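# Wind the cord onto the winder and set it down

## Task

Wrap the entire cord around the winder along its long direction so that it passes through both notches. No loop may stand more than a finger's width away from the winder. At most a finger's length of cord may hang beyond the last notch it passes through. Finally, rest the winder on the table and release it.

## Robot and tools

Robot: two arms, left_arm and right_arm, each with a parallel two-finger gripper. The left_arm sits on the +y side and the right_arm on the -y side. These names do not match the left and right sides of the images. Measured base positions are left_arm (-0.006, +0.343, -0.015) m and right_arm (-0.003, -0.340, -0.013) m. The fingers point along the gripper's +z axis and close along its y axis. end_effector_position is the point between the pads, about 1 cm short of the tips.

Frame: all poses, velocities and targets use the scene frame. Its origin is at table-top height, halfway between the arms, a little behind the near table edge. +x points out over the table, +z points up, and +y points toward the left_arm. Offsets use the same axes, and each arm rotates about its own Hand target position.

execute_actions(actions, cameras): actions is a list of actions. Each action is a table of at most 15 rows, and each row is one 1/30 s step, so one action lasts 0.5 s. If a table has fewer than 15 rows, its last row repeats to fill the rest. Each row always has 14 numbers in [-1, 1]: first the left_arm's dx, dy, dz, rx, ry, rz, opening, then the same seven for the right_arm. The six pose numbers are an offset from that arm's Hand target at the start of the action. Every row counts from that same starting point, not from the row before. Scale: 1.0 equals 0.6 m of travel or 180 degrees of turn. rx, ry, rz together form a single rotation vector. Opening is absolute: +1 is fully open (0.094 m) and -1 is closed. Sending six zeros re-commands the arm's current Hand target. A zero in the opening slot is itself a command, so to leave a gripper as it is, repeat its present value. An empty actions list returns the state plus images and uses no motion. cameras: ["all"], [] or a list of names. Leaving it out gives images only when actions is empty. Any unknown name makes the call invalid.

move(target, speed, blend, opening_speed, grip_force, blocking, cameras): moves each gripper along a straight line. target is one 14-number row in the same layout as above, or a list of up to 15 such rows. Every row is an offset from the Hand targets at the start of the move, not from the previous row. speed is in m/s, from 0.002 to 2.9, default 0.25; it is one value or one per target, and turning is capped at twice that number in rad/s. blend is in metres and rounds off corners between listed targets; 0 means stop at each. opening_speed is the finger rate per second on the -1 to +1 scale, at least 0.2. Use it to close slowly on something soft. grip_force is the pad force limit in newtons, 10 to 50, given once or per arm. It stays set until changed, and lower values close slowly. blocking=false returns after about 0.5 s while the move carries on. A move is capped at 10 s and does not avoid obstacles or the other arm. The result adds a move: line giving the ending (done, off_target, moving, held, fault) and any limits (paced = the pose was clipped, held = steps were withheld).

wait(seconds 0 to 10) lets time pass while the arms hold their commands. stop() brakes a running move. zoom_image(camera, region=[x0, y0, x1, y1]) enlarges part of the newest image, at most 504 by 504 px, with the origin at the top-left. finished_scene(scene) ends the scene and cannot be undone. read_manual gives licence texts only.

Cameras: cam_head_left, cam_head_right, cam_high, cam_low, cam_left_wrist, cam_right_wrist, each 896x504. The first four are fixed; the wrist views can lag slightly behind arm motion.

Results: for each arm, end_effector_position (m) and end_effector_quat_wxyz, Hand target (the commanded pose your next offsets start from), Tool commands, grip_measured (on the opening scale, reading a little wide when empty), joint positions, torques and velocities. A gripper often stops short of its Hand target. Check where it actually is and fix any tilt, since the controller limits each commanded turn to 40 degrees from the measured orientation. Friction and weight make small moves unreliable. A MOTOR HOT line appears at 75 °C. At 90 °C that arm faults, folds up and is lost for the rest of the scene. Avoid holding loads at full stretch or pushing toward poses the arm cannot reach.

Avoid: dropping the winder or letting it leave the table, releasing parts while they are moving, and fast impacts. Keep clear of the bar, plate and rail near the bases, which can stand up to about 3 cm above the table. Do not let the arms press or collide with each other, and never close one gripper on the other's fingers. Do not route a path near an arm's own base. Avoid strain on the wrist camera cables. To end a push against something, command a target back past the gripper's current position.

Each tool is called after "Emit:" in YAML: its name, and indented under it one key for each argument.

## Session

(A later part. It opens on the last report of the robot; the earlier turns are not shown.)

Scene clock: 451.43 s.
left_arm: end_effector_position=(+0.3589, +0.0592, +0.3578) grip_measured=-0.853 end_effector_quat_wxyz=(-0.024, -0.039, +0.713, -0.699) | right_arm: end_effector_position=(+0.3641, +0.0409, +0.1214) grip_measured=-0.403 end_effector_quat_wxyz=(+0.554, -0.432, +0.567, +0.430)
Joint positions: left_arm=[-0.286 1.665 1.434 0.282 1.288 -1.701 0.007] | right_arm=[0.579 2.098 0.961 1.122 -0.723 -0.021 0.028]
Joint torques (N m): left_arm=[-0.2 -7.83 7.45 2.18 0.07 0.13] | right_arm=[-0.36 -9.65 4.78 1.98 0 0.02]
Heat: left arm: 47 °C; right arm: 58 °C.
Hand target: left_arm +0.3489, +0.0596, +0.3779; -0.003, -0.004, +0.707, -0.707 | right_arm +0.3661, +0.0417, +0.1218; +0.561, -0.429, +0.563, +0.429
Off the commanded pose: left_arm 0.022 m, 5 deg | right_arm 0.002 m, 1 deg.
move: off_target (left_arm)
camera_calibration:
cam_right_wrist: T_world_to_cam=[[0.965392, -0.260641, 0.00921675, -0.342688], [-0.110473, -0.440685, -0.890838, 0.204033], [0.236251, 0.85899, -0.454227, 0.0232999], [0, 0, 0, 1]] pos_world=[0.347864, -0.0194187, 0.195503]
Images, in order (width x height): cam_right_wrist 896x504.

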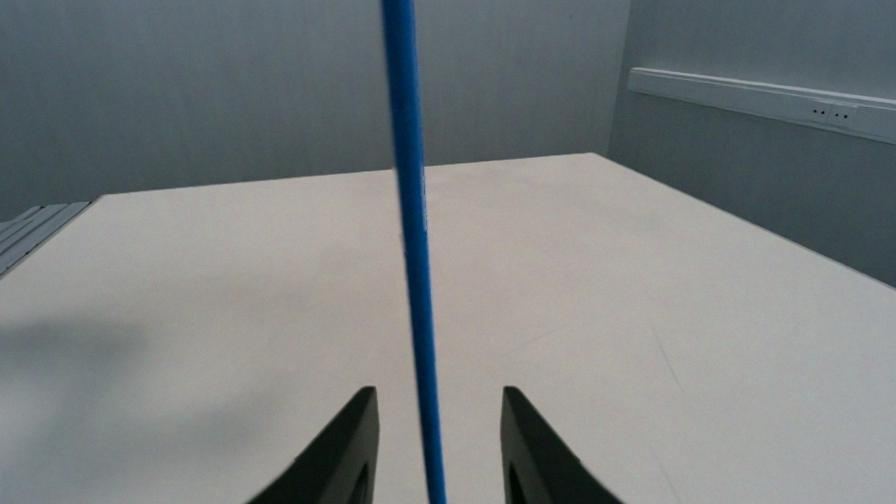

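Emit:
move:
  target:
    - [0,0,0,0,0,0,-1,0,-0.006,0,0,0,0,-0.4]
    - [0,0,0,0,0,0,-1,0,-0.006,0,0,0,0,-1]
  speed: 0.2

Emit:
move:
  target:
    - [0,0,0,0,0,0,-1,-0.003,0.006,-0.045,0,0,0,-1]
    - [0,0,0,0,0,0,-1,-0.279,0.01,0.122,0,0,0,-1]
    - [0,0,0,0,0,0,-1,-0.354,0.01,0.392,0,0,0,-1]
    - [0,0,0,0,0,0,-1,-0.32,-0.053,0.625,0,0,0,-1]
    - [0,0,0,0,0,0,-1,-0.128,-0.103,0.684,0,0,0,-1]
    - [0,0,0,0,0,0,-1,0.055,-0.1,0.617,0,0,0,-1]
    - [0,0,0,0,0,0,-1,0.15,0.01,0.434,0,0,0,-1]
    - [0,0,0,0,0,0,-1,0.105,0.01,0.297,0,0,0,-1]
    - [0,0,0,0,0,0,-1,0,0.01,0.25,0,0,0,-1]
  blend: [0.005,0.04,0.04,0.04,0.03,0.03,0.01,0.02,0]
  speed: 0.16
  cameras: ["cam_left_wrist","cam_low","cam_high"]

Emit:
zoom_image:
  camera: "cam_low"
  region: [440, 190, 640, 350]

Emit:
zoom_image:
  camera: "cam_high"
  region: [380, 80, 580, 280]

Scene clock: 465.07 s.
left_arm: end_effector_position=(+0.3589, +0.0592, +0.3578) grip_measured=-0.853 end_effector_quat_wxyz=(-0.024, -0.039, +0.713, -0.699) | right_arm: end_effector_position=(+0.3641, +0.0409, +0.1224) grip_measured=-0.945 end_effector_quat_wxyz=(+0.556, -0.433, +0.565, +0.429)
Joint positions: left_arm=[-0.286 1.665 1.434 0.282 1.288 -1.701 0.007] | right_arm=[0.579 2.098 0.961 1.126 -0.723 -0.021 0.003]
Joint torques (N m): left_arm=[-0.17 -7.83 7.45 2.19 0.07 0.13] | right_arm=[-0.85 -10.36 3.89 1.92 0.01 0]
Heat: left arm: 47 °C; right arm: 57 °C.
Hand target: left_arm +0.3489, +0.0596, +0.3779; -0.003, -0.004, +0.707, -0.707 | right_arm +0.3661, +0.0381, +0.1218; +0.561, -0.429, +0.563, +0.429
Off the commanded pose: left_arm 0.022 m, 5 deg | right_arm 0.003 m, 1 deg.
move: off_target (left_arm)

Scene clock: 472.53 s.
left_arm: end_effector_position=(+0.3599, +0.0592, +0.3554) grip_measured=-0.853 end_effector_quat_wxyz=(-0.029, -0.049, +0.714, -0.697) | right_arm: end_effector_position=(+0.3694, +0.0467, +0.2661) grip_measured=-0.945 end_effector_quat_wxyz=(+0.559, -0.435, +0.559, +0.432)
Joint positions: left_arm=[-0.287 1.665 1.433 0.264 1.282 -1.704 0.007] | right_arm=[0.586 1.796 1.211 0.587 -0.725 -0.02 0.003]
Joint torques (N m): left_arm=[-0.13 -7.86 7.64 2.31 0.15 0.22] | right_arm=[0.14 -13.18 4.74 1.44 0.24 -0.01]
Heat: left arm: 47 °C; right arm: 58 °C.
Hand target: left_arm +0.3489, +0.0596, +0.3779; -0.003, -0.004, +0.707, -0.707 | right_arm +0.3660, +0.0441, +0.2718; +0.561, -0.429, +0.563, +0.429
Off the commanded pose: left_arm 0.025 m, 6 deg | right_arm 0.007 m, 1 deg.
move: off_target (left_arm)
camera_calibration:
cam_left_wrist: T_world_to_cam=[[0.0890139, -0.0017557, 0.996029, -0.385319], [-0.916642, 0.391079, 0.0826086, 0.316299], [-0.389671, -0.920355, 0.0332021, 0.27329], [0, 0, 0, 1]] pos_world=[0.430725, 0.12715, 0.348586]
Images, in order (width x height): cam_high 896x504, cam_low 896x504, cam_left_wrist 896x504.

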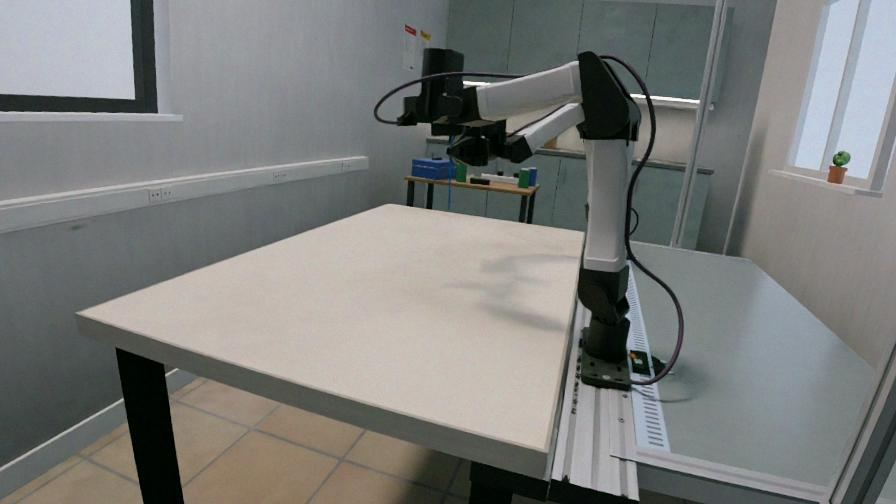

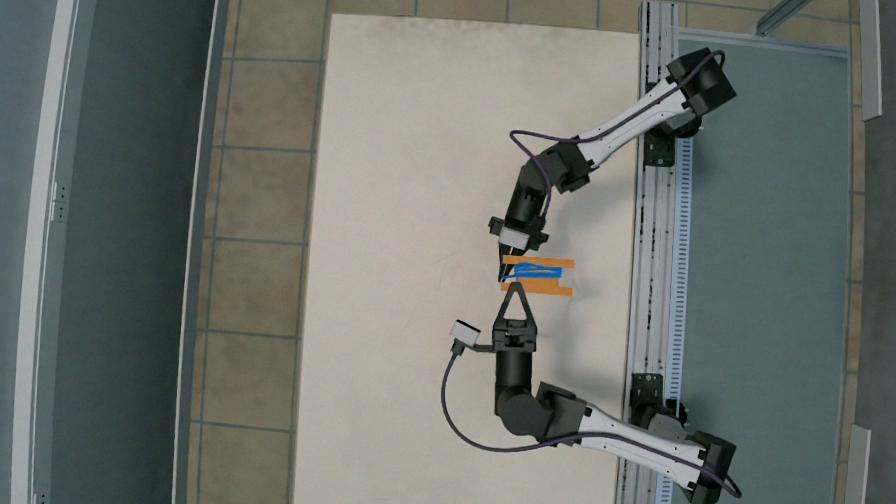

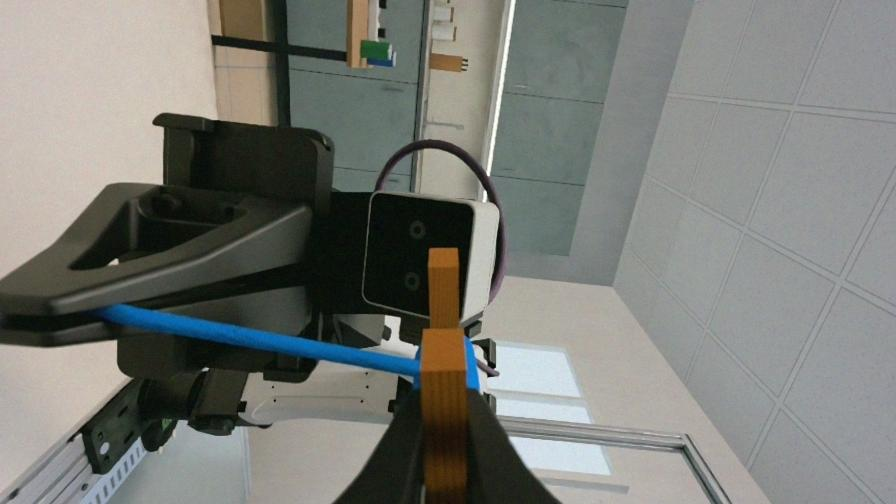

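Scaled by 2.520 from the camera's 896x504 image, which has a finer 1280x720 frame.

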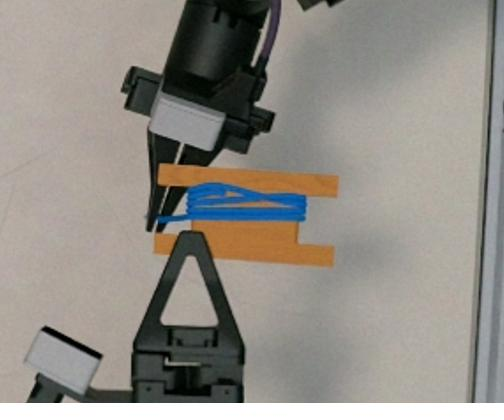

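Scaled by 2.520 from the camera's 896x504 image, which has a finer 1280x720 frame.

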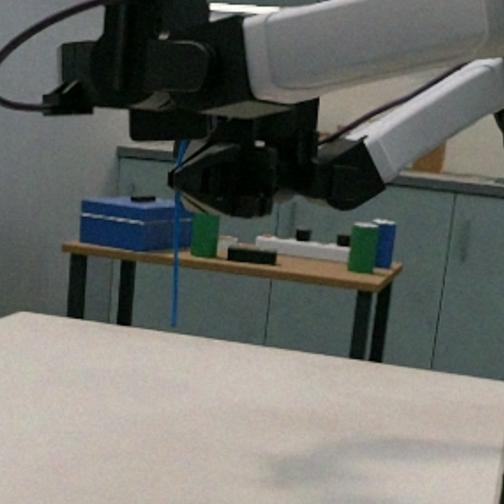

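Emit:
move:
  target:
    - [0,0,0,0,0,0,-1,0,0,0,0,0,0,-0.5]
    - [0,0,0,0,0,0,-1,0,-0.007,-0.213,0,0,0,-0.5]
    - [0,0,0,0,0,0,-1,0,-0.007,-0.213,0,0,0,-1]
  speed: 0.2
  cameras: ["cam_right_wrist","cam_high"]

Emit:
zoom_image:
  camera: "cam_high"
  region: [380, 80, 580, 280]

Scene clock: 497.67 s.
left_arm: end_effector_position=(+0.3588, +0.0591, +0.3575) grip_measured=-0.853 end_effector_quat_wxyz=(-0.025, -0.040, +0.713, -0.699) | right_arm: end_effector_position=(+0.3629, +0.0407, +0.1438) grip_measured=-0.963 end_effector_quat_wxyz=(+0.555, -0.432, +0.567, +0.429)
Joint positions: left_arm=[-0.287 1.665 1.433 0.282 1.288 -1.704 0.007] | right_arm=[0.582 2.025 0.968 1.043 -0.718 -0.02 0.002]
Joint torques (N m): left_arm=[-0.17 -7.84 7.56 2.18 0.07 0.16] | right_arm=[-0.73 -9.16 4.86 1.89 -0.08 0.02]
Heat: left arm: 47 °C; right arm: 65 °C.
Hand target: left_arm +0.3489, +0.0596, +0.3779; -0.003, -0.004, +0.707, -0.707 | right_arm +0.3660, +0.0399, +0.1441; +0.561, -0.429, +0.563, +0.429
Off the commanded pose: left_arm 0.023 m, 5 deg | right_arm 0.003 m, 1 deg.
move: off_target (left_arm)
camera_calibration:
cam_right_wrist: T_world_to_cam=[[0.964784, -0.262887, 0.0090772, -0.341492], [-0.111509, -0.439999, -0.891048, 0.224087], [0.238239, 0.858657, -0.453818, 0.0331195], [0, 0, 0, 1]] pos_world=[0.346563, -0.0196139, 0.217802]
Images, in order (width x height): cam_high 896x504, cam_right_wrist 896x504.

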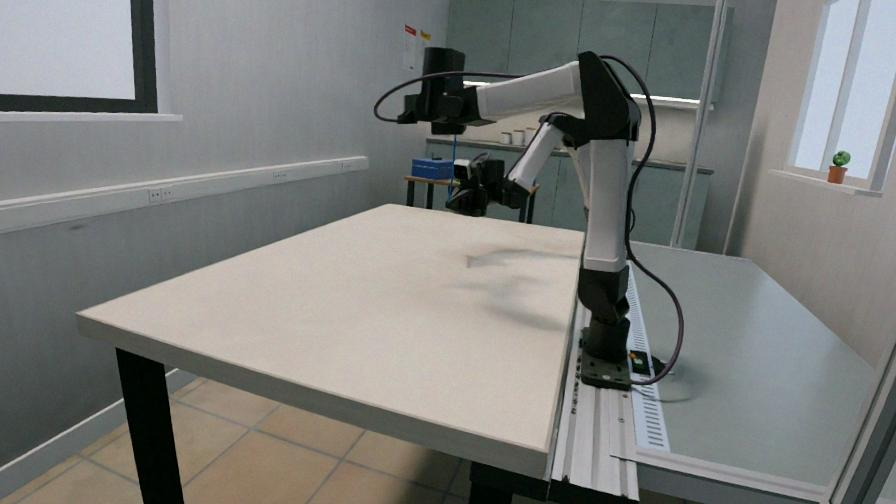

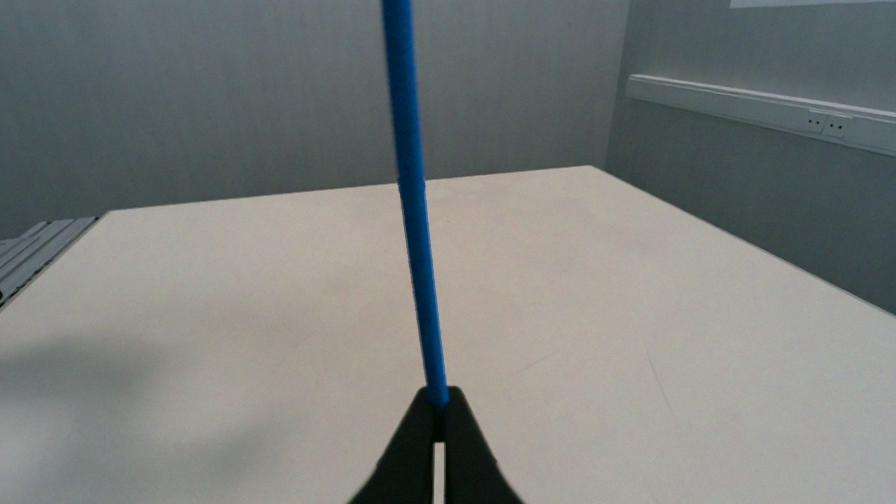

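Scaled by 2.520 from the camera's 896x504 image, which has a finer 1280x720 frame.

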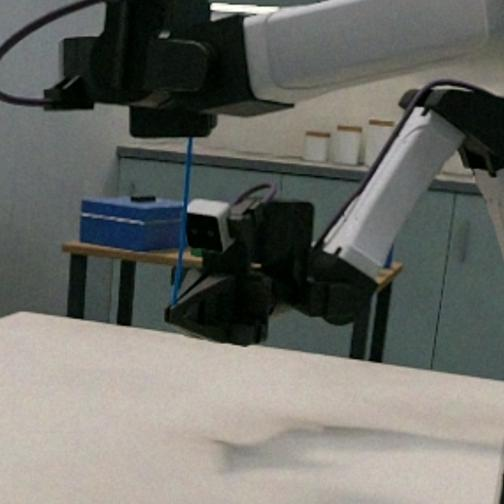

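Emit:
move:
  target:
    - [0,0,0,0,0,0,-1,0,0,0,0,0,0,-0.5]
    - [0,0,0,0,0,0,-1,-0.002,-0.004,0.03,0,0,0,-0.5]
    - [0,0,0,0,0,0,-1,-0.002,-0.004,0.03,0,0,0,-1]
  speed: 0.2
  cameras: ["cam_right_wrist"]

Scene clock: 503.90 s.
left_arm: end_effector_position=(+0.3588, +0.0591, +0.3575) grip_measured=-0.853 end_effector_quat_wxyz=(-0.025, -0.040, +0.713, -0.699) | right_arm: end_effector_position=(+0.3635, +0.0398, +0.1369) grip_measured=-0.989 end_effector_quat_wxyz=(+0.543, -0.430, +0.579, +0.429)
Joint positions: left_arm=[-0.287 1.665 1.433 0.282 1.288 -1.704 0.007] | right_arm=[0.58 2.025 0.968 1.009 -0.718 -0.02 0.001]
Joint torques (N m): left_arm=[-0.13 -7.83 7.54 2.18 0.07 0.16] | right_arm=[-0.81 -15.45 5.27 1.52 -0.06 0.01]
Heat: left arm: 47 °C; right arm: 65 °C.
Hand target: left_arm +0.3489, +0.0596, +0.3779; -0.003, -0.004, +0.707, -0.707 | right_arm +0.3648, +0.0375, +0.1621; +0.561, -0.429, +0.563, +0.429
Off the commanded pose: left_arm 0.023 m, 5 deg | right_arm 0.025 m, 3 deg.
move: off_target (left_arm, right_arm); target 3's new opening was sent with right_arm's hand 0.025 m and 3 deg from that target
camera_calibration:
cam_right_wrist: T_world_to_cam=[[0.96423, -0.264753, -0.0129121, -0.338928], [-0.137059, -0.456287, -0.879214, 0.22589], [0.226883, 0.849534, -0.476252, 0.0383035], [0, 0, 0, 1]] pos_world=[0.349074, -0.0192017, 0.212471]
Images, in order (width x height): cam_right_wrist 896x504.

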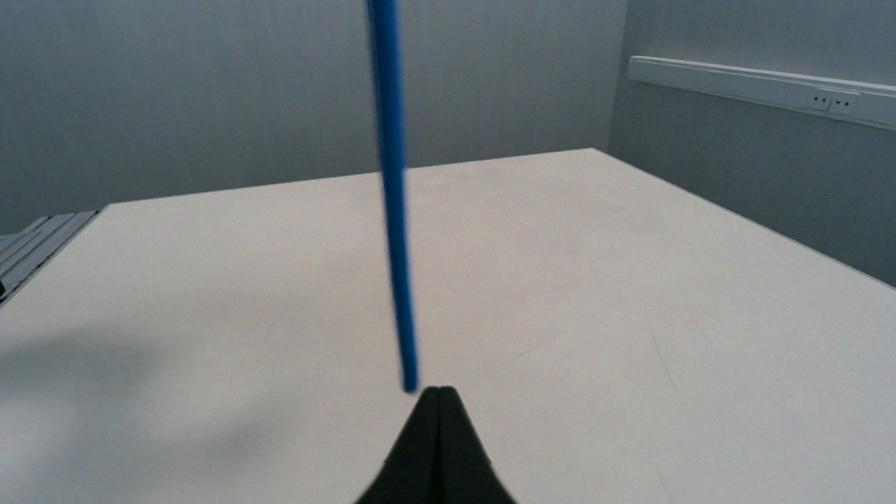

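Emit:
move:
  target:
    - [0,0,0,0,0,0,-1,0,0,0,0,0,0,-0.4]
    - [0,0,0,0,0,0,-1,-0.01,-0.003,0.03,0,0,0,-0.4]
  speed: 0.2
  cameras: ["cam_right_wrist"]

Scene clock: 516.67 s.
left_arm: end_effector_position=(+0.3588, +0.0591, +0.3575) grip_measured=-0.853 end_effector_quat_wxyz=(-0.025, -0.040, +0.713, -0.699) | right_arm: end_effector_position=(+0.3608, +0.0377, +0.1543) grip_measured=-0.403 end_effector_quat_wxyz=(+0.544, -0.430, +0.579, +0.429)
Joint positions: left_arm=[-0.287 1.665 1.433 0.282 1.288 -1.704 0.007] | right_arm=[0.58 1.966 0.968 0.95 -0.718 -0.02 0.028]
Joint torques (N m): left_arm=[-0.13 -7.83 7.51 2.18 0.06 0.15] | right_arm=[-0.58 -15.82 4.97 1.66 0.02 0]
Heat: left arm: 47 °C; right arm: 70 °C.
Hand target: left_arm +0.3489, +0.0596, +0.3779; -0.003, -0.004, +0.707, -0.707 | right_arm +0.3588, +0.0357, +0.1800; +0.561, -0.429, +0.563, +0.429
Off the commanded pose: left_arm 0.023 m, 5 deg | right_arm 0.026 m, 3 deg.
move: off_target (left_arm, right_arm)
camera_calibration:
cam_right_wrist: T_world_to_cam=[[0.964229, -0.264777, -0.0124703, -0.336636], [-0.136564, -0.455899, -0.879492, 0.239704], [0.227184, 0.849735, -0.47575, 0.048661], [0, 0, 0, 1]] pos_world=[0.346274, -0.0212019, 0.22977]
Images, in order (width x height): cam_right_wrist 896x504.

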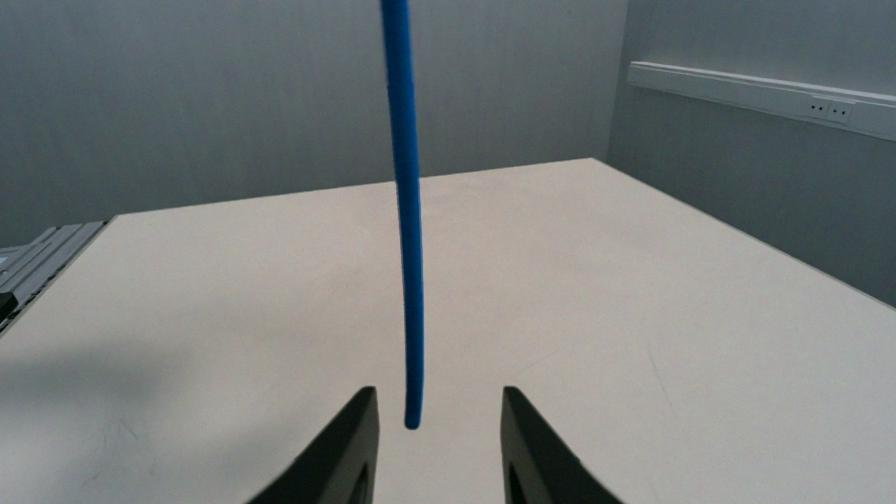

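Emit:
move:
  target:
    - [0,0,0,0,0,0,-1,-0.008,0.002,0.1,0,0,0,-0.4]
    - [0,0,0,0,0,0,-1,-0.009,0.002,-0.013,0,0,0,-0.4]
    - [0,0,0,0,0,0,-1,-0.009,0.002,-0.013,0,0,0,-1]
  speed: 0.2
  cameras: ["cam_right_wrist"]

Scene clock: 525.20 s.
left_arm: end_effector_position=(+0.3588, +0.0591, +0.3575) grip_measured=-0.853 end_effector_quat_wxyz=(-0.025, -0.040, +0.713, -0.699) | right_arm: end_effector_position=(+0.3526, +0.0342, +0.1689) grip_measured=-0.989 end_effector_quat_wxyz=(+0.552, -0.430, +0.570, +0.431)
Joint positions: left_arm=[-0.287 1.665 1.433 0.282 1.288 -1.704 0.007] | right_arm=[0.584 1.914 0.939 0.956 -0.716 -0.016 0.001]
Joint torques (N m): left_arm=[-0.13 -7.82 7.51 2.18 0.07 0.16] | right_arm=[0.35 -9.55 5.35 1.9 0.06 -0.12]
Heat: left arm: 47 °C; right arm: 72 °C.
Hand target: left_arm +0.3489, +0.0596, +0.3779; -0.003, -0.004, +0.707, -0.707 | right_arm +0.3532, +0.0370, +0.1723; +0.561, -0.429, +0.563, +0.429
Off the commanded pose: left_arm 0.023 m, 5 deg | right_arm 0.004 m, 1 deg.
move: off_target (left_arm)
camera_calibration:
cam_right_wrist: T_world_to_cam=[[0.964813, -0.262936, 0.000760761, -0.332134], [-0.119685, -0.44174, -0.889124, 0.245005], [0.234119, 0.857747, -0.457666, 0.0546914], [0, 0, 0, 1]] pos_world=[0.336967, -0.026013, 0.243123]
Images, in order (width x height): cam_right_wrist 896x504.

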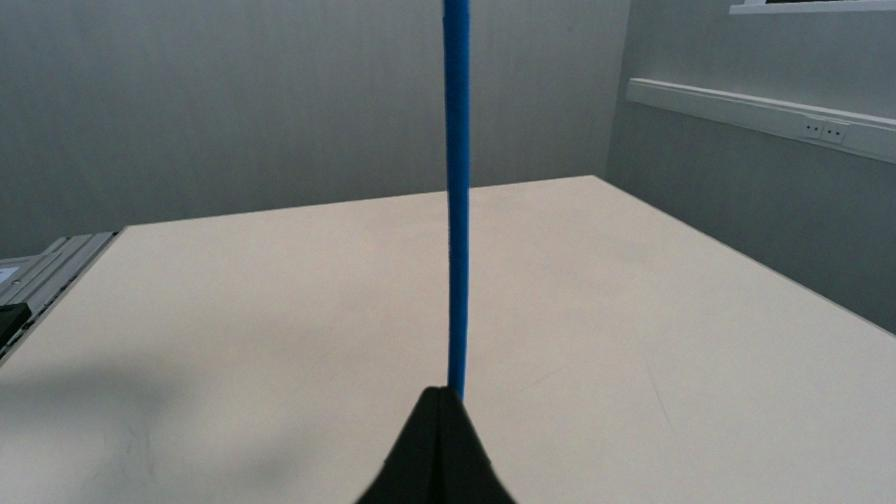

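Emit:
move:
  target:
    - [0,0,0,0,0,0,-1,0,-0.04,0,0,0,0,-1]
    - [0,0,0,0,0,0,-1,0.005,-0.04,0,0,0,0,-0.2]
    - [0,0,0,0,0,0,-1,0.005,0.03,0,0,0,0,-0.2]
    - [0,0,0,0,0,0,-1,0.005,0.03,0,0,0,0,-1]
  speed: 0.2
  blend: [0.003,0,0,0]
  cameras: ["cam_right_wrist"]

Scene clock: 532.80 s.
left_arm: end_effector_position=(+0.3588, +0.0591, +0.3576) grip_measured=-0.853 end_effector_quat_wxyz=(-0.025, -0.040, +0.713, -0.699) | right_arm: end_effector_position=(+0.3507, +0.0510, +0.1698) grip_measured=-0.945 end_effector_quat_wxyz=(+0.556, -0.432, +0.564, +0.432)
Joint positions: left_arm=[-0.287 1.665 1.433 0.282 1.288 -1.704 0.007] | right_arm=[0.622 1.945 0.975 0.964 -0.683 -0.016 0.003]
Joint torques (N m): left_arm=[-0.12 -7.83 7.51 2.18 0.07 0.15] | right_arm=[-0.58 -8.91 7.19 1.62 0.13 -0.09]
Heat: left arm: 47 °C; right arm: 70 °C.
Hand target: left_arm +0.3489, +0.0596, +0.3779; -0.003, -0.004, +0.707, -0.707 | right_arm +0.3564, +0.0549, +0.1722; +0.561, -0.429, +0.563, +0.429
Off the commanded pose: left_arm 0.023 m, 5 deg | right_arm 0.007 m, 1 deg.
move: off_target (left_arm); blend cut to 0.0015 m at target 1; target 2's new opening was sent with right_arm's hand 0.018 m and 3 deg from that target
camera_calibration:
cam_right_wrist: T_world_to_cam=[[0.966017, -0.258289, 0.00991023, -0.327953], [-0.107279, -0.435525, -0.893761, 0.249217], [0.235165, 0.862325, -0.448433, 0.0390339], [0, 0, 0, 1]] pos_world=[0.334364, -0.00982648, 0.243494]
Images, in order (width x height): cam_right_wrist 896x504.

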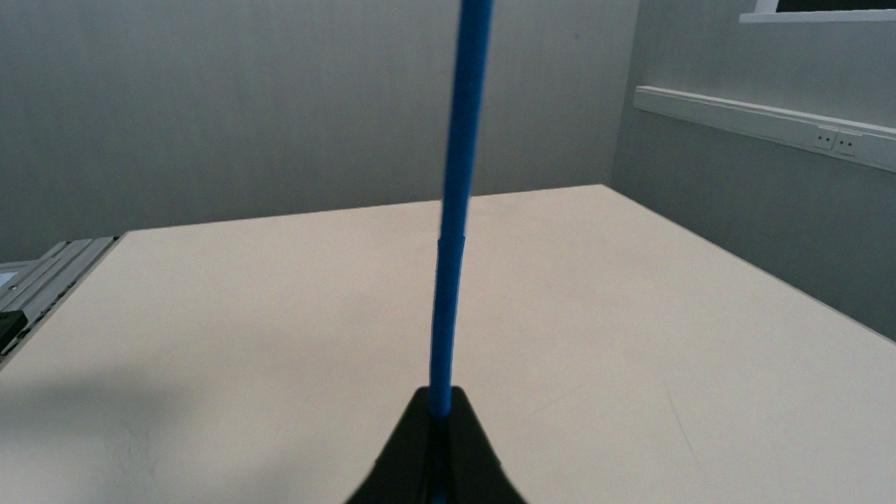

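Emit:
move:
  target:
    - [0,0,0,0,0,0,-1,0.006,-0.008,-0.02,0,0,0,-1]
    - [0,0,0,0,0,0,-1,-0.199,-0.015,0.08,0,0,0,-1]
    - [0,0,0,0,0,0,-1,-0.302,-0.015,0.3,0,0,0,-1]
    - [0,0,0,0,0,0,-1,-0.24,-0.042,0.438,0,0,0,-1]
    - [0,0,0,0,0,0,-1,-0.107,-0.05,0.493,0,0,0,-1]
    - [0,0,0,0,0,0,-1,0.023,-0.033,0.447,0,0,0,-1]
    - [0,0,0,0,0,0,-1,0.069,-0.017,0.363,0,0,0,-1]
  blend: [0.005,0.03,0.03,0.03,0.03,0.02,0]
  speed: 0.15
  cameras: ["cam_left_wrist","cam_low","cam_high","cam_right_wrist"]

Emit:
zoom_image:
  camera: "cam_low"
  region: [440, 190, 640, 350]

Emit:
zoom_image:
  camera: "cam_high"
  region: [380, 60, 580, 220]

Scene clock: 554.60 s.
left_arm: end_effector_position=(+0.3737, +0.0644, +0.3604) grip_measured=-0.853 end_effector_quat_wxyz=(+0.008, -0.062, +0.709, -0.703) | right_arm: end_effector_position=(+0.3672, +0.0508, +0.3921) grip_measured=-0.945 end_effector_quat_wxyz=(+0.527, -0.456, +0.552, +0.458)
Joint positions: left_arm=[-0.274 1.665 1.433 0.298 1.22 -1.705 0.007] | right_arm=[0.573 1.791 1.737 0.024 -0.823 -0.016 0.003]
Joint torques (N m): left_arm=[-1.26 -7.66 7.71 2.05 0.79 0.17] | right_arm=[-2.93 -7.86 5.53 2.13 0.89 -0.07]
Heat: left arm: 47 °C; right arm: 61 °C.
Hand target: left_arm +0.3489, +0.0596, +0.3779; -0.003, -0.004, +0.707, -0.707 | right_arm +0.3977, +0.0447, +0.3902; +0.561, -0.429, +0.563, +0.429
Off the commanded pose: left_arm 0.031 m, 7 deg | right_arm 0.031 m, 6 deg.
move: off_target (left_arm, right_arm)
camera_calibration:
cam_left_wrist: T_world_to_cam=[[0.0544737, 0.0144279, 0.998411, -0.380457], [-0.944919, 0.323931, 0.0468741, 0.354307], [-0.32274, -0.945971, 0.0312789, 0.260714], [0, 0, 0, 1]] pos_world=[0.439659, 0.137346, 0.355089]
cam_right_wrist: T_world_to_cam=[[0.985626, -0.168732, -0.00841641, -0.35083], [-0.0851081, -0.45288, -0.8875, 0.439776], [0.145938, 0.87546, -0.460731, 0.171892], [0, 0, 0, 1]] pos_world=[0.35813, -0.0105154, 0.466544]
Images, in order (width x height): cam_high 896x504, cam_low 896x504, cam_left_wrist 896x504, cam_right_wrist 896x504.

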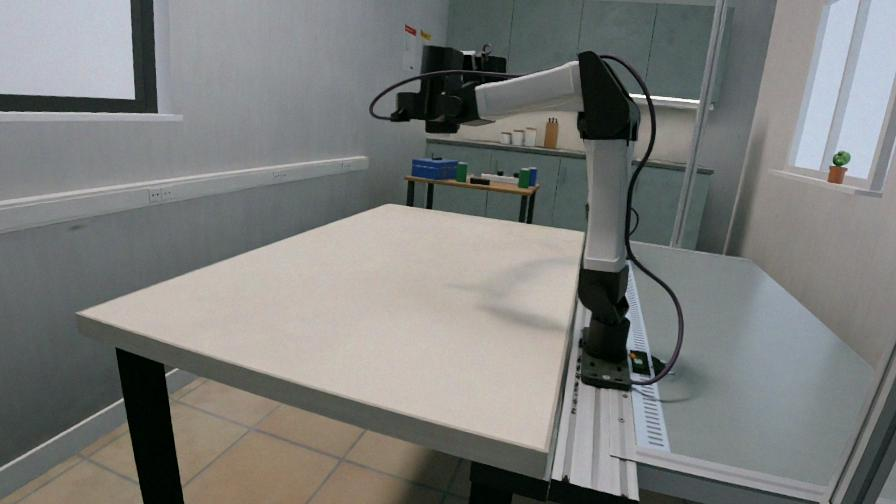

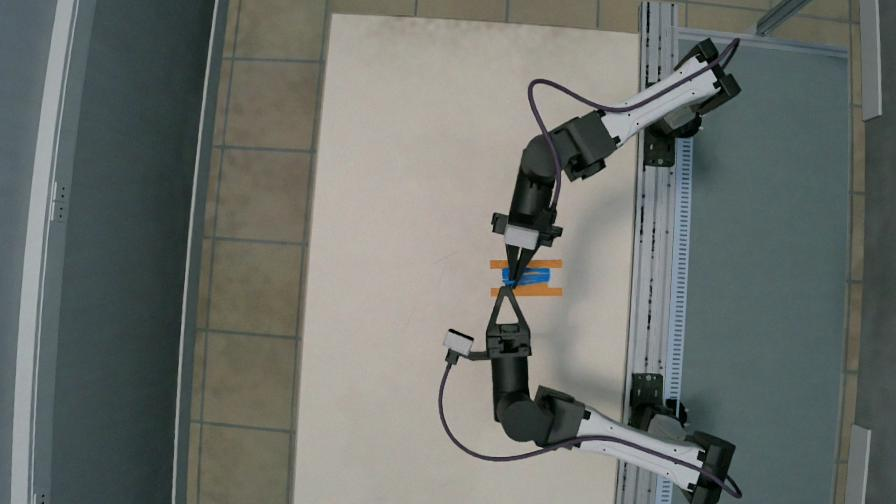

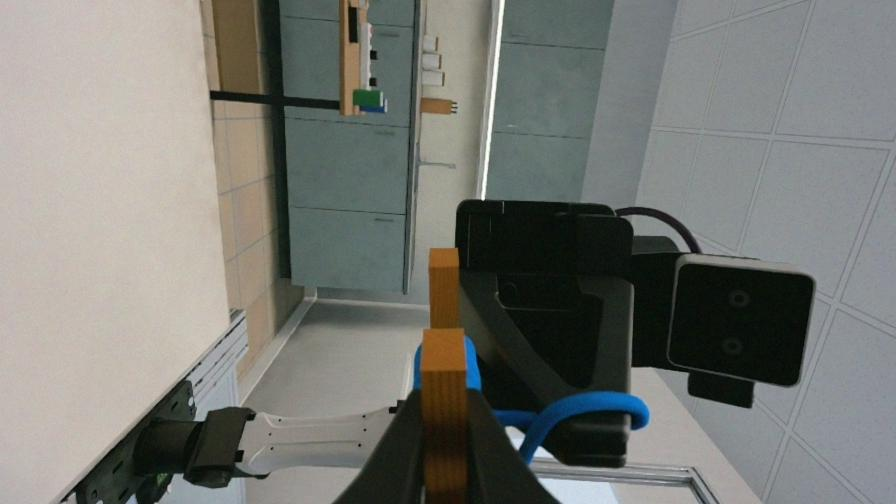

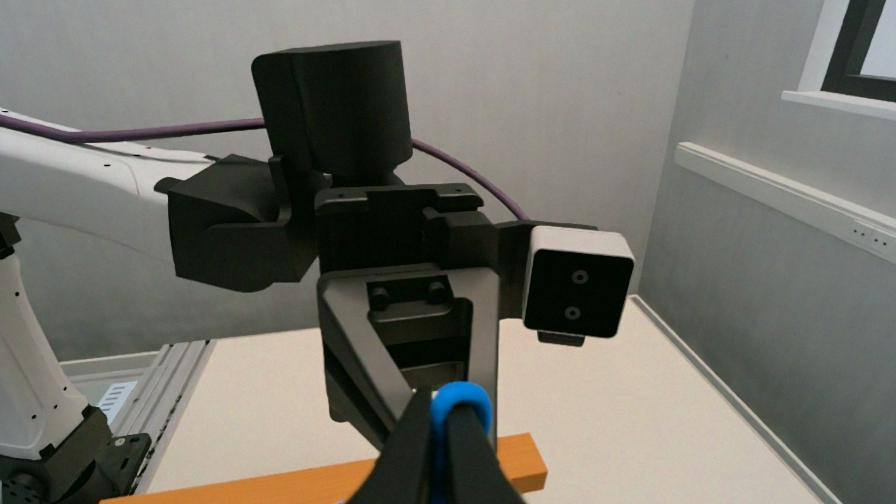

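Scaled by 2.520 from the camera's 896x504 image, which has a finer 1280x720 frame.

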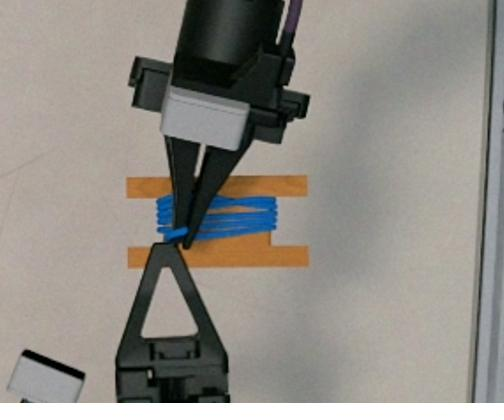

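Scaled by 2.520 from the camera's 896x504 image, which has a finer 1280x720 frame.

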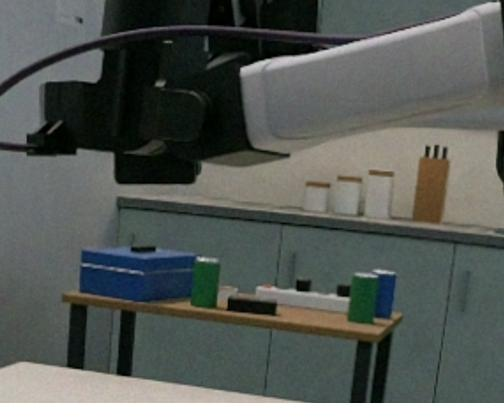

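Emit:
move:
  target:
    - [0,0,0,0,0,0,-1,-0.055,-0.03,0.033,0,0,0,-1]
  speed: 0.1
  cameras: ["cam_left_wrist","cam_low","cam_right_wrist"]

Emit:
zoom_image:
  camera: "cam_low"
  region: [470, 230, 590, 320]

Scene clock: 566.50 s.
left_arm: end_effector_position=(+0.3686, +0.0627, +0.3588) grip_measured=-0.853 end_effector_quat_wxyz=(-0.005, -0.056, +0.711, -0.701) | right_arm: end_effector_position=(+0.3606, +0.0409, +0.3880) grip_measured=-0.945 end_effector_quat_wxyz=(+0.529, -0.446, +0.565, +0.450)
Joint positions: left_arm=[-0.278 1.665 1.433 0.288 1.245 -1.704 0.007] | right_arm=[0.572 1.731 1.662 0.022 -0.791 -0.015 0.003]
Joint torques (N m): left_arm=[-0.92 -7.76 7.62 2.13 0.54 0.18] | right_arm=[-1.99 -14.2 5.63 1.75 0.53 -0.08]
Heat: left arm: 47 °C; right arm: 61 °C.
Hand target: left_arm +0.3489, +0.0596, +0.3779; -0.003, -0.004, +0.707, -0.707 | right_arm +0.3647, +0.0266, +0.4099; +0.561, -0.429, +0.563, +0.429
Off the commanded pose: left_arm 0.028 m, 6 deg | right_arm 0.026 m, 5 deg.
move: off_target (left_arm, right_arm)
camera_calibration:
cam_left_wrist: T_world_to_cam=[[0.0646206, 0.00902966, 0.997869, -0.381747], [-0.935008, 0.349952, 0.0573831, 0.341018], [-0.348688, -0.936724, 0.0310569, 0.266503], [0, 0, 0, 1]] pos_world=[0.43645, 0.133747, 0.353088]
cam_right_wrist: T_world_to_cam=[[0.979253, -0.201617, -0.0203371, -0.3377], [-0.112818, -0.45907, -0.881208, 0.438958], [0.168331, 0.86522, -0.472291, 0.176449], [0, 0, 0, 1]] pos_world=[0.350514, -0.0192412, 0.463281]
Images, in order (width x height): cam_low 896x504, cam_left_wrist 896x504, cam_right_wrist 896x504.

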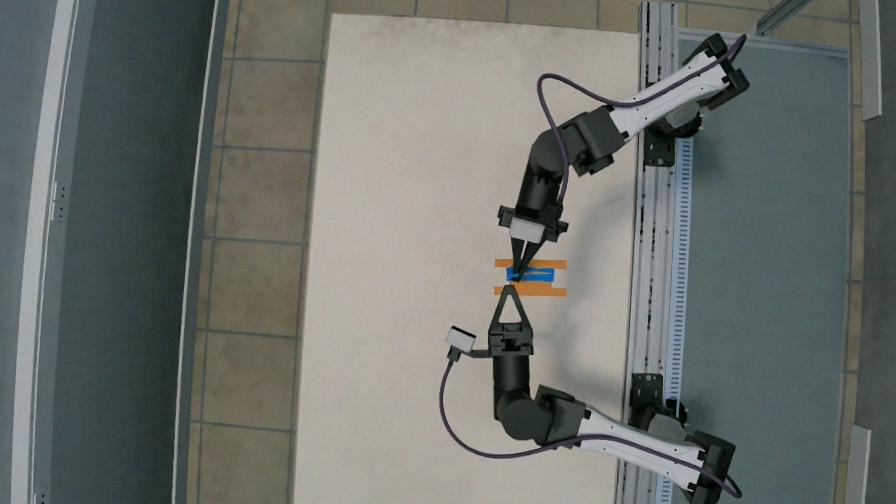

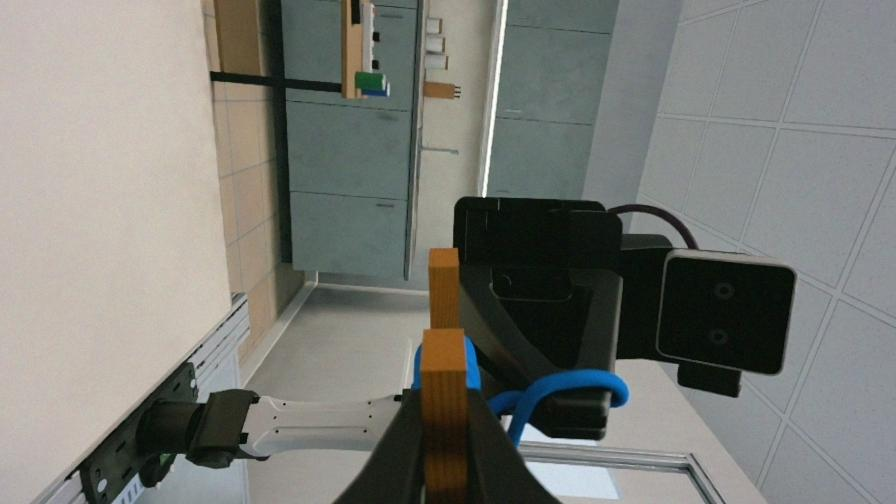

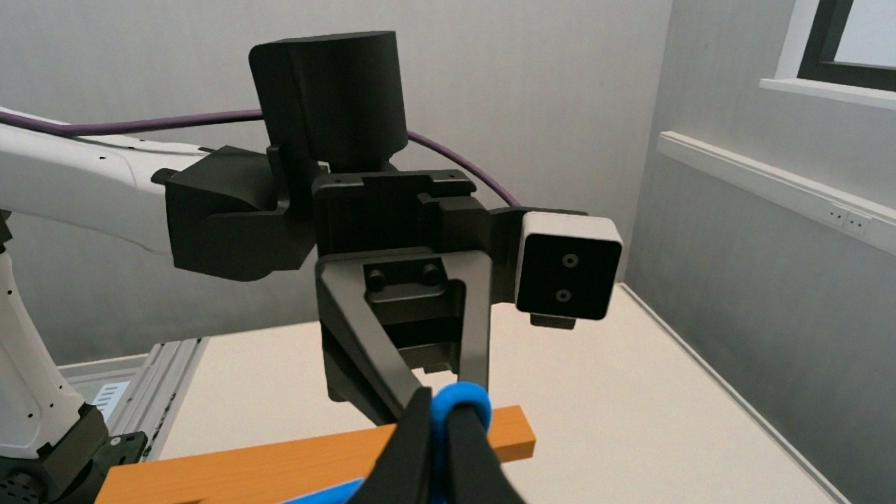

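Scaled by 4.200 from the camera's 896x504 image, which has a finer 1280x720 frame.

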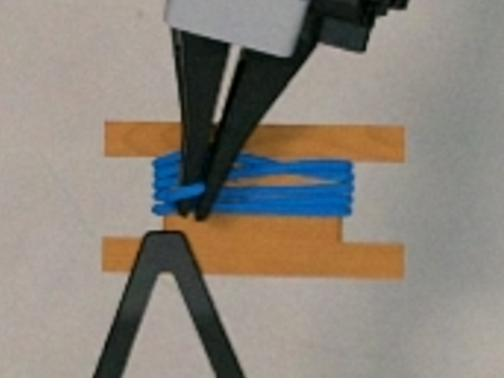

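Emit:
move:
  target:
    - [0,0,0,0,0,0,-1,0,-0.008,0.05,0,0,0,-1]
  speed: 0.1

Emit:
move:
  target:
    - [0,0,0,0,0,0,-1,0.085,0.0,0,0,0,0,-1]
  speed: 0.1
  cameras: ["cam_left_wrist","cam_low","cam_right_wrist"]

Emit:
zoom_image:
  camera: "cam_low"
  region: [470, 230, 590, 320]

Scene clock: 577.23 s.
left_arm: end_effector_position=(+0.3686, +0.0627, +0.3588) grip_measured=-0.853 end_effector_quat_wxyz=(-0.005, -0.056, +0.711, -0.701) | right_arm: end_effector_position=(+0.3573, +0.0360, +0.4031) grip_measured=-0.945 end_effector_quat_wxyz=(+0.513, -0.444, +0.580, +0.451)
Joint positions: left_arm=[-0.278 1.665 1.433 0.289 1.245 -1.704 0.007] | right_arm=[0.566 1.731 1.757 -0.116 -0.797 -0.014 0.003]
Joint torques (N m): left_arm=[-0.95 -7.77 7.62 2.12 0.53 0.18] | right_arm=[-2.22 -12.72 8.8 1.79 0.48 -0.08]
Heat: left arm: 47 °C; right arm: 65 °C.
Hand target: left_arm +0.3489, +0.0596, +0.3779; -0.003, -0.004, +0.707, -0.707 | right_arm +0.3647, +0.0219, +0.4399; +0.561, -0.429, +0.563, +0.429
Off the commanded pose: left_arm 0.028 m, 6 deg | right_arm 0.040 m, 7 deg.
move: off_target (left_arm, right_arm)

Scene clock: 578.40 s.
left_arm: end_effector_position=(+0.3829, +0.0667, +0.3621) grip_measured=-0.853 end_effector_quat_wxyz=(+0.025, -0.082, +0.705, -0.704) | right_arm: end_effector_position=(+0.3752, +0.0347, +0.4136) grip_measured=-0.945 end_effector_quat_wxyz=(+0.490, -0.459, +0.567, +0.477)
Joint positions: left_arm=[-0.271 1.665 1.433 0.307 1.172 -1.717 0.007] | right_arm=[0.517 1.85 1.955 -0.209 -0.923 -0.01 0.003]
Joint torques (N m): left_arm=[-1.46 -7.6 7.64 2.05 1.31 0.27] | right_arm=[-4.22 -9.11 9.43 2.32 1.17 -0.12]
Heat: left arm: 47 °C; right arm: 64 °C.
Hand target: left_arm +0.3489, +0.0596, +0.3779; -0.003, -0.004, +0.707, -0.707 | right_arm +0.4158, +0.0219, +0.4398; +0.561, -0.429, +0.563, +0.429
Off the commanded pose: left_arm 0.038 m, 10 deg | right_arm 0.050 m, 10 deg.
move: off_target (left_arm, right_arm)
camera_calibration:
cam_left_wrist: T_world_to_cam=[[0.056496, 0.0237664, 0.99812, -0.383951], [-0.960152, 0.27536, 0.0477903, 0.370866], [-0.273707, -0.961047, 0.0383761, 0.245401], [0, 0, 0, 1]] pos_world=[0.444947, 0.142845, 0.356088]
cam_right_wrist: T_world_to_cam=[[0.989116, -0.126476, -0.0751839, -0.336342], [-0.127829, -0.485639, -0.864763, 0.460083], [0.0728594, 0.864962, -0.496521, 0.237332], [0, 0, 0, 1]] pos_world=[0.374202, -0.0243883, 0.490416]
Images, in order (width x height): cam_low 896x504, cam_left_wrist 896x504, cam_right_wrist 896x504.

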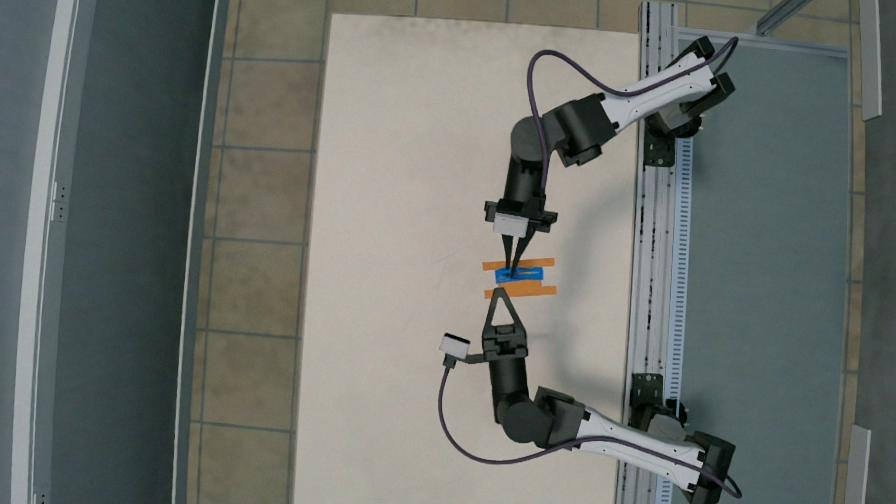

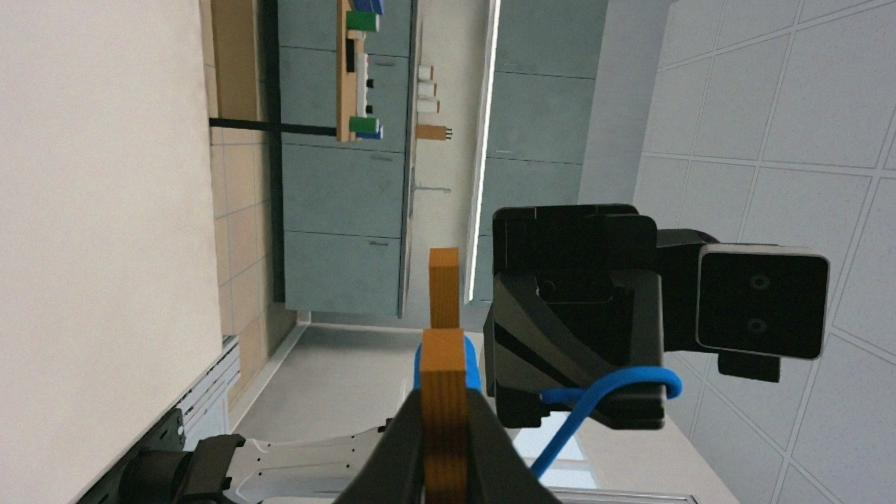

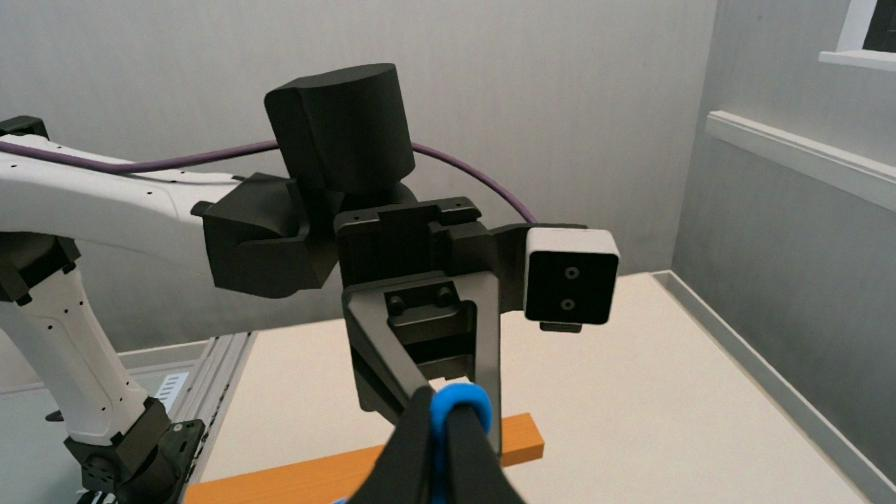

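Scaled by 4.200 from the camera's 896x504 image, which has a finer 1280x720 frame.

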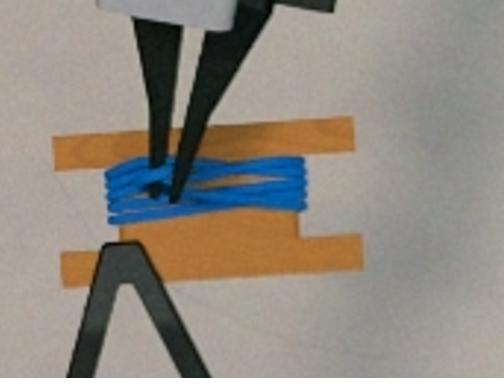

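Emit:
move:
  target:
    - [0,0,0,0,0,0,-1,-0.06,0.015,-0.04,-0.0655,-0.497,0.0655,-1]
  speed: 0.2
  cameras: ["cam_left_wrist","cam_low","cam_right_wrist"]

Emit:
zoom_image:
  camera: "cam_low"
  region: [470, 230, 590, 320]

Scene clock: 597.50 s.
left_arm: end_effector_position=(+0.3592, +0.0599, +0.3611) grip_measured=-0.853 end_effector_quat_wxyz=(-0.019, -0.035, +0.711, -0.702) | right_arm: end_effector_position=(+0.3789, +0.0306, +0.4126) grip_measured=-0.945 end_effector_quat_wxyz=(+0.708, -0.706, +0.012, +0.000)
Joint positions: left_arm=[-0.284 1.665 1.433 0.311 1.288 -1.716 0.007] | right_arm=[0.48 1.889 1.922 -0.028 -1.064 -1.569 0.003]
Joint torques (N m): left_arm=[-0.36 -7.76 7.35 1.96 0.05 0.22] | right_arm=[-0.87 -9.21 8.16 1.37 -0.31 -0.08]
Heat: left arm: 47 °C; right arm: 60 °C.
Hand target: left_arm +0.3489, +0.0596, +0.3779; -0.003, -0.004, +0.707, -0.707 | right_arm +0.3798, +0.0308, +0.4159; +0.709, -0.705, +0.001, +0.000
Off the commanded pose: left_arm 0.020 m, 4 deg | right_arm 0.003 m, 1 deg.
move: off_target (left_arm)
camera_calibration:
cam_left_wrist: T_world_to_cam=[[0.0560773, 0.00986426, 0.998378, -0.380614], [-0.916795, 0.396514, 0.0475773, 0.327287], [-0.395402, -0.917976, 0.031279, 0.2761], [0, 0, 0, 1]] pos_world=[0.430569, 0.127433, 0.355789]
cam_right_wrist: T_world_to_cam=[[0.000406307, -0.00618371, 0.999981, -0.413283], [0.890041, -0.45587, -0.00318066, -0.284333], [0.455881, 0.890025, 0.00531853, -0.112839], [0, 0, 0, 1]] pos_world=[0.304677, -0.0317448, 0.412971]
Images, in order (width x height): cam_low 896x504, cam_left_wrist 896x504, cam_right_wrist 896x504.

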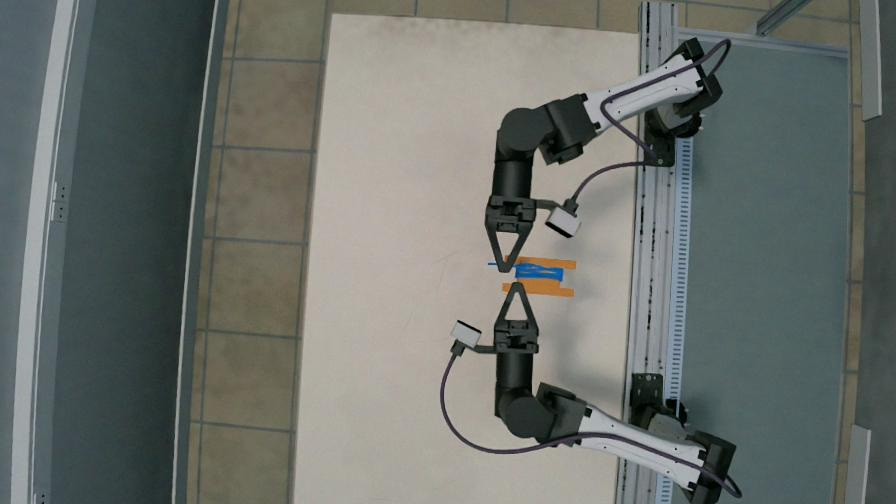

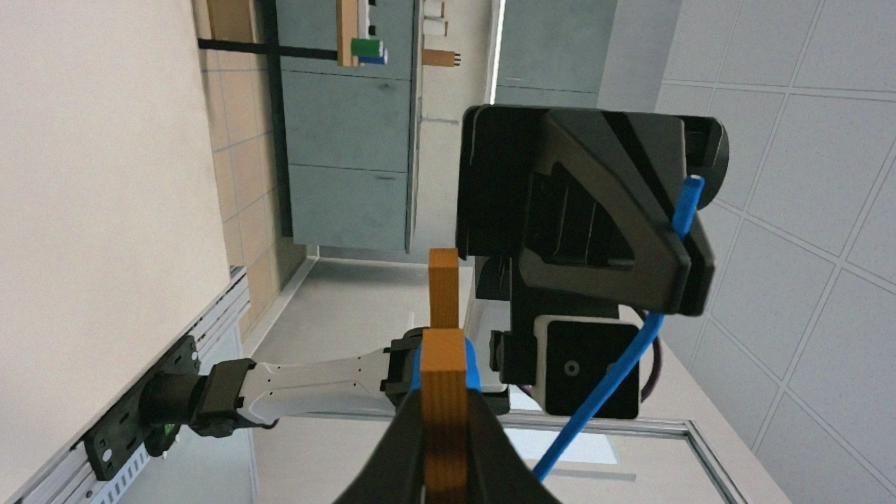

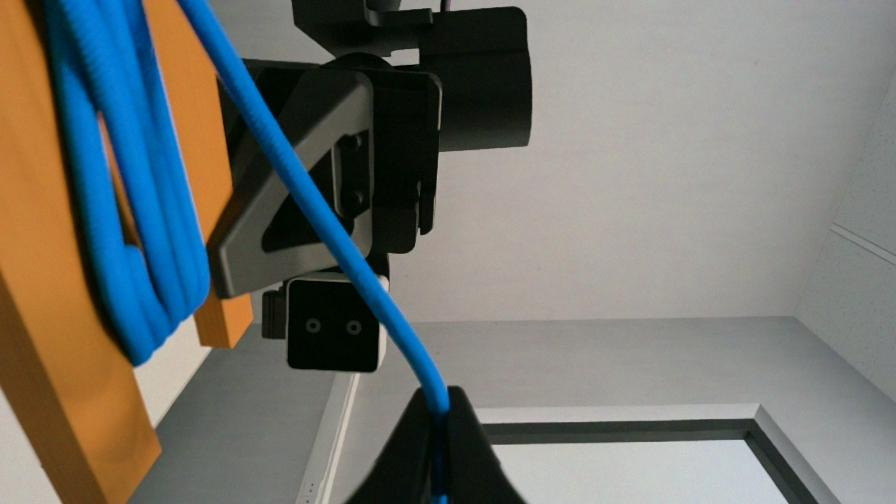

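Scaled by 4.200 from the camera's 896x504 image, which has a finer 1280x720 frame.

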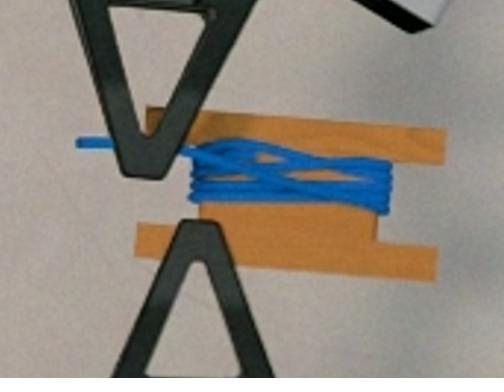

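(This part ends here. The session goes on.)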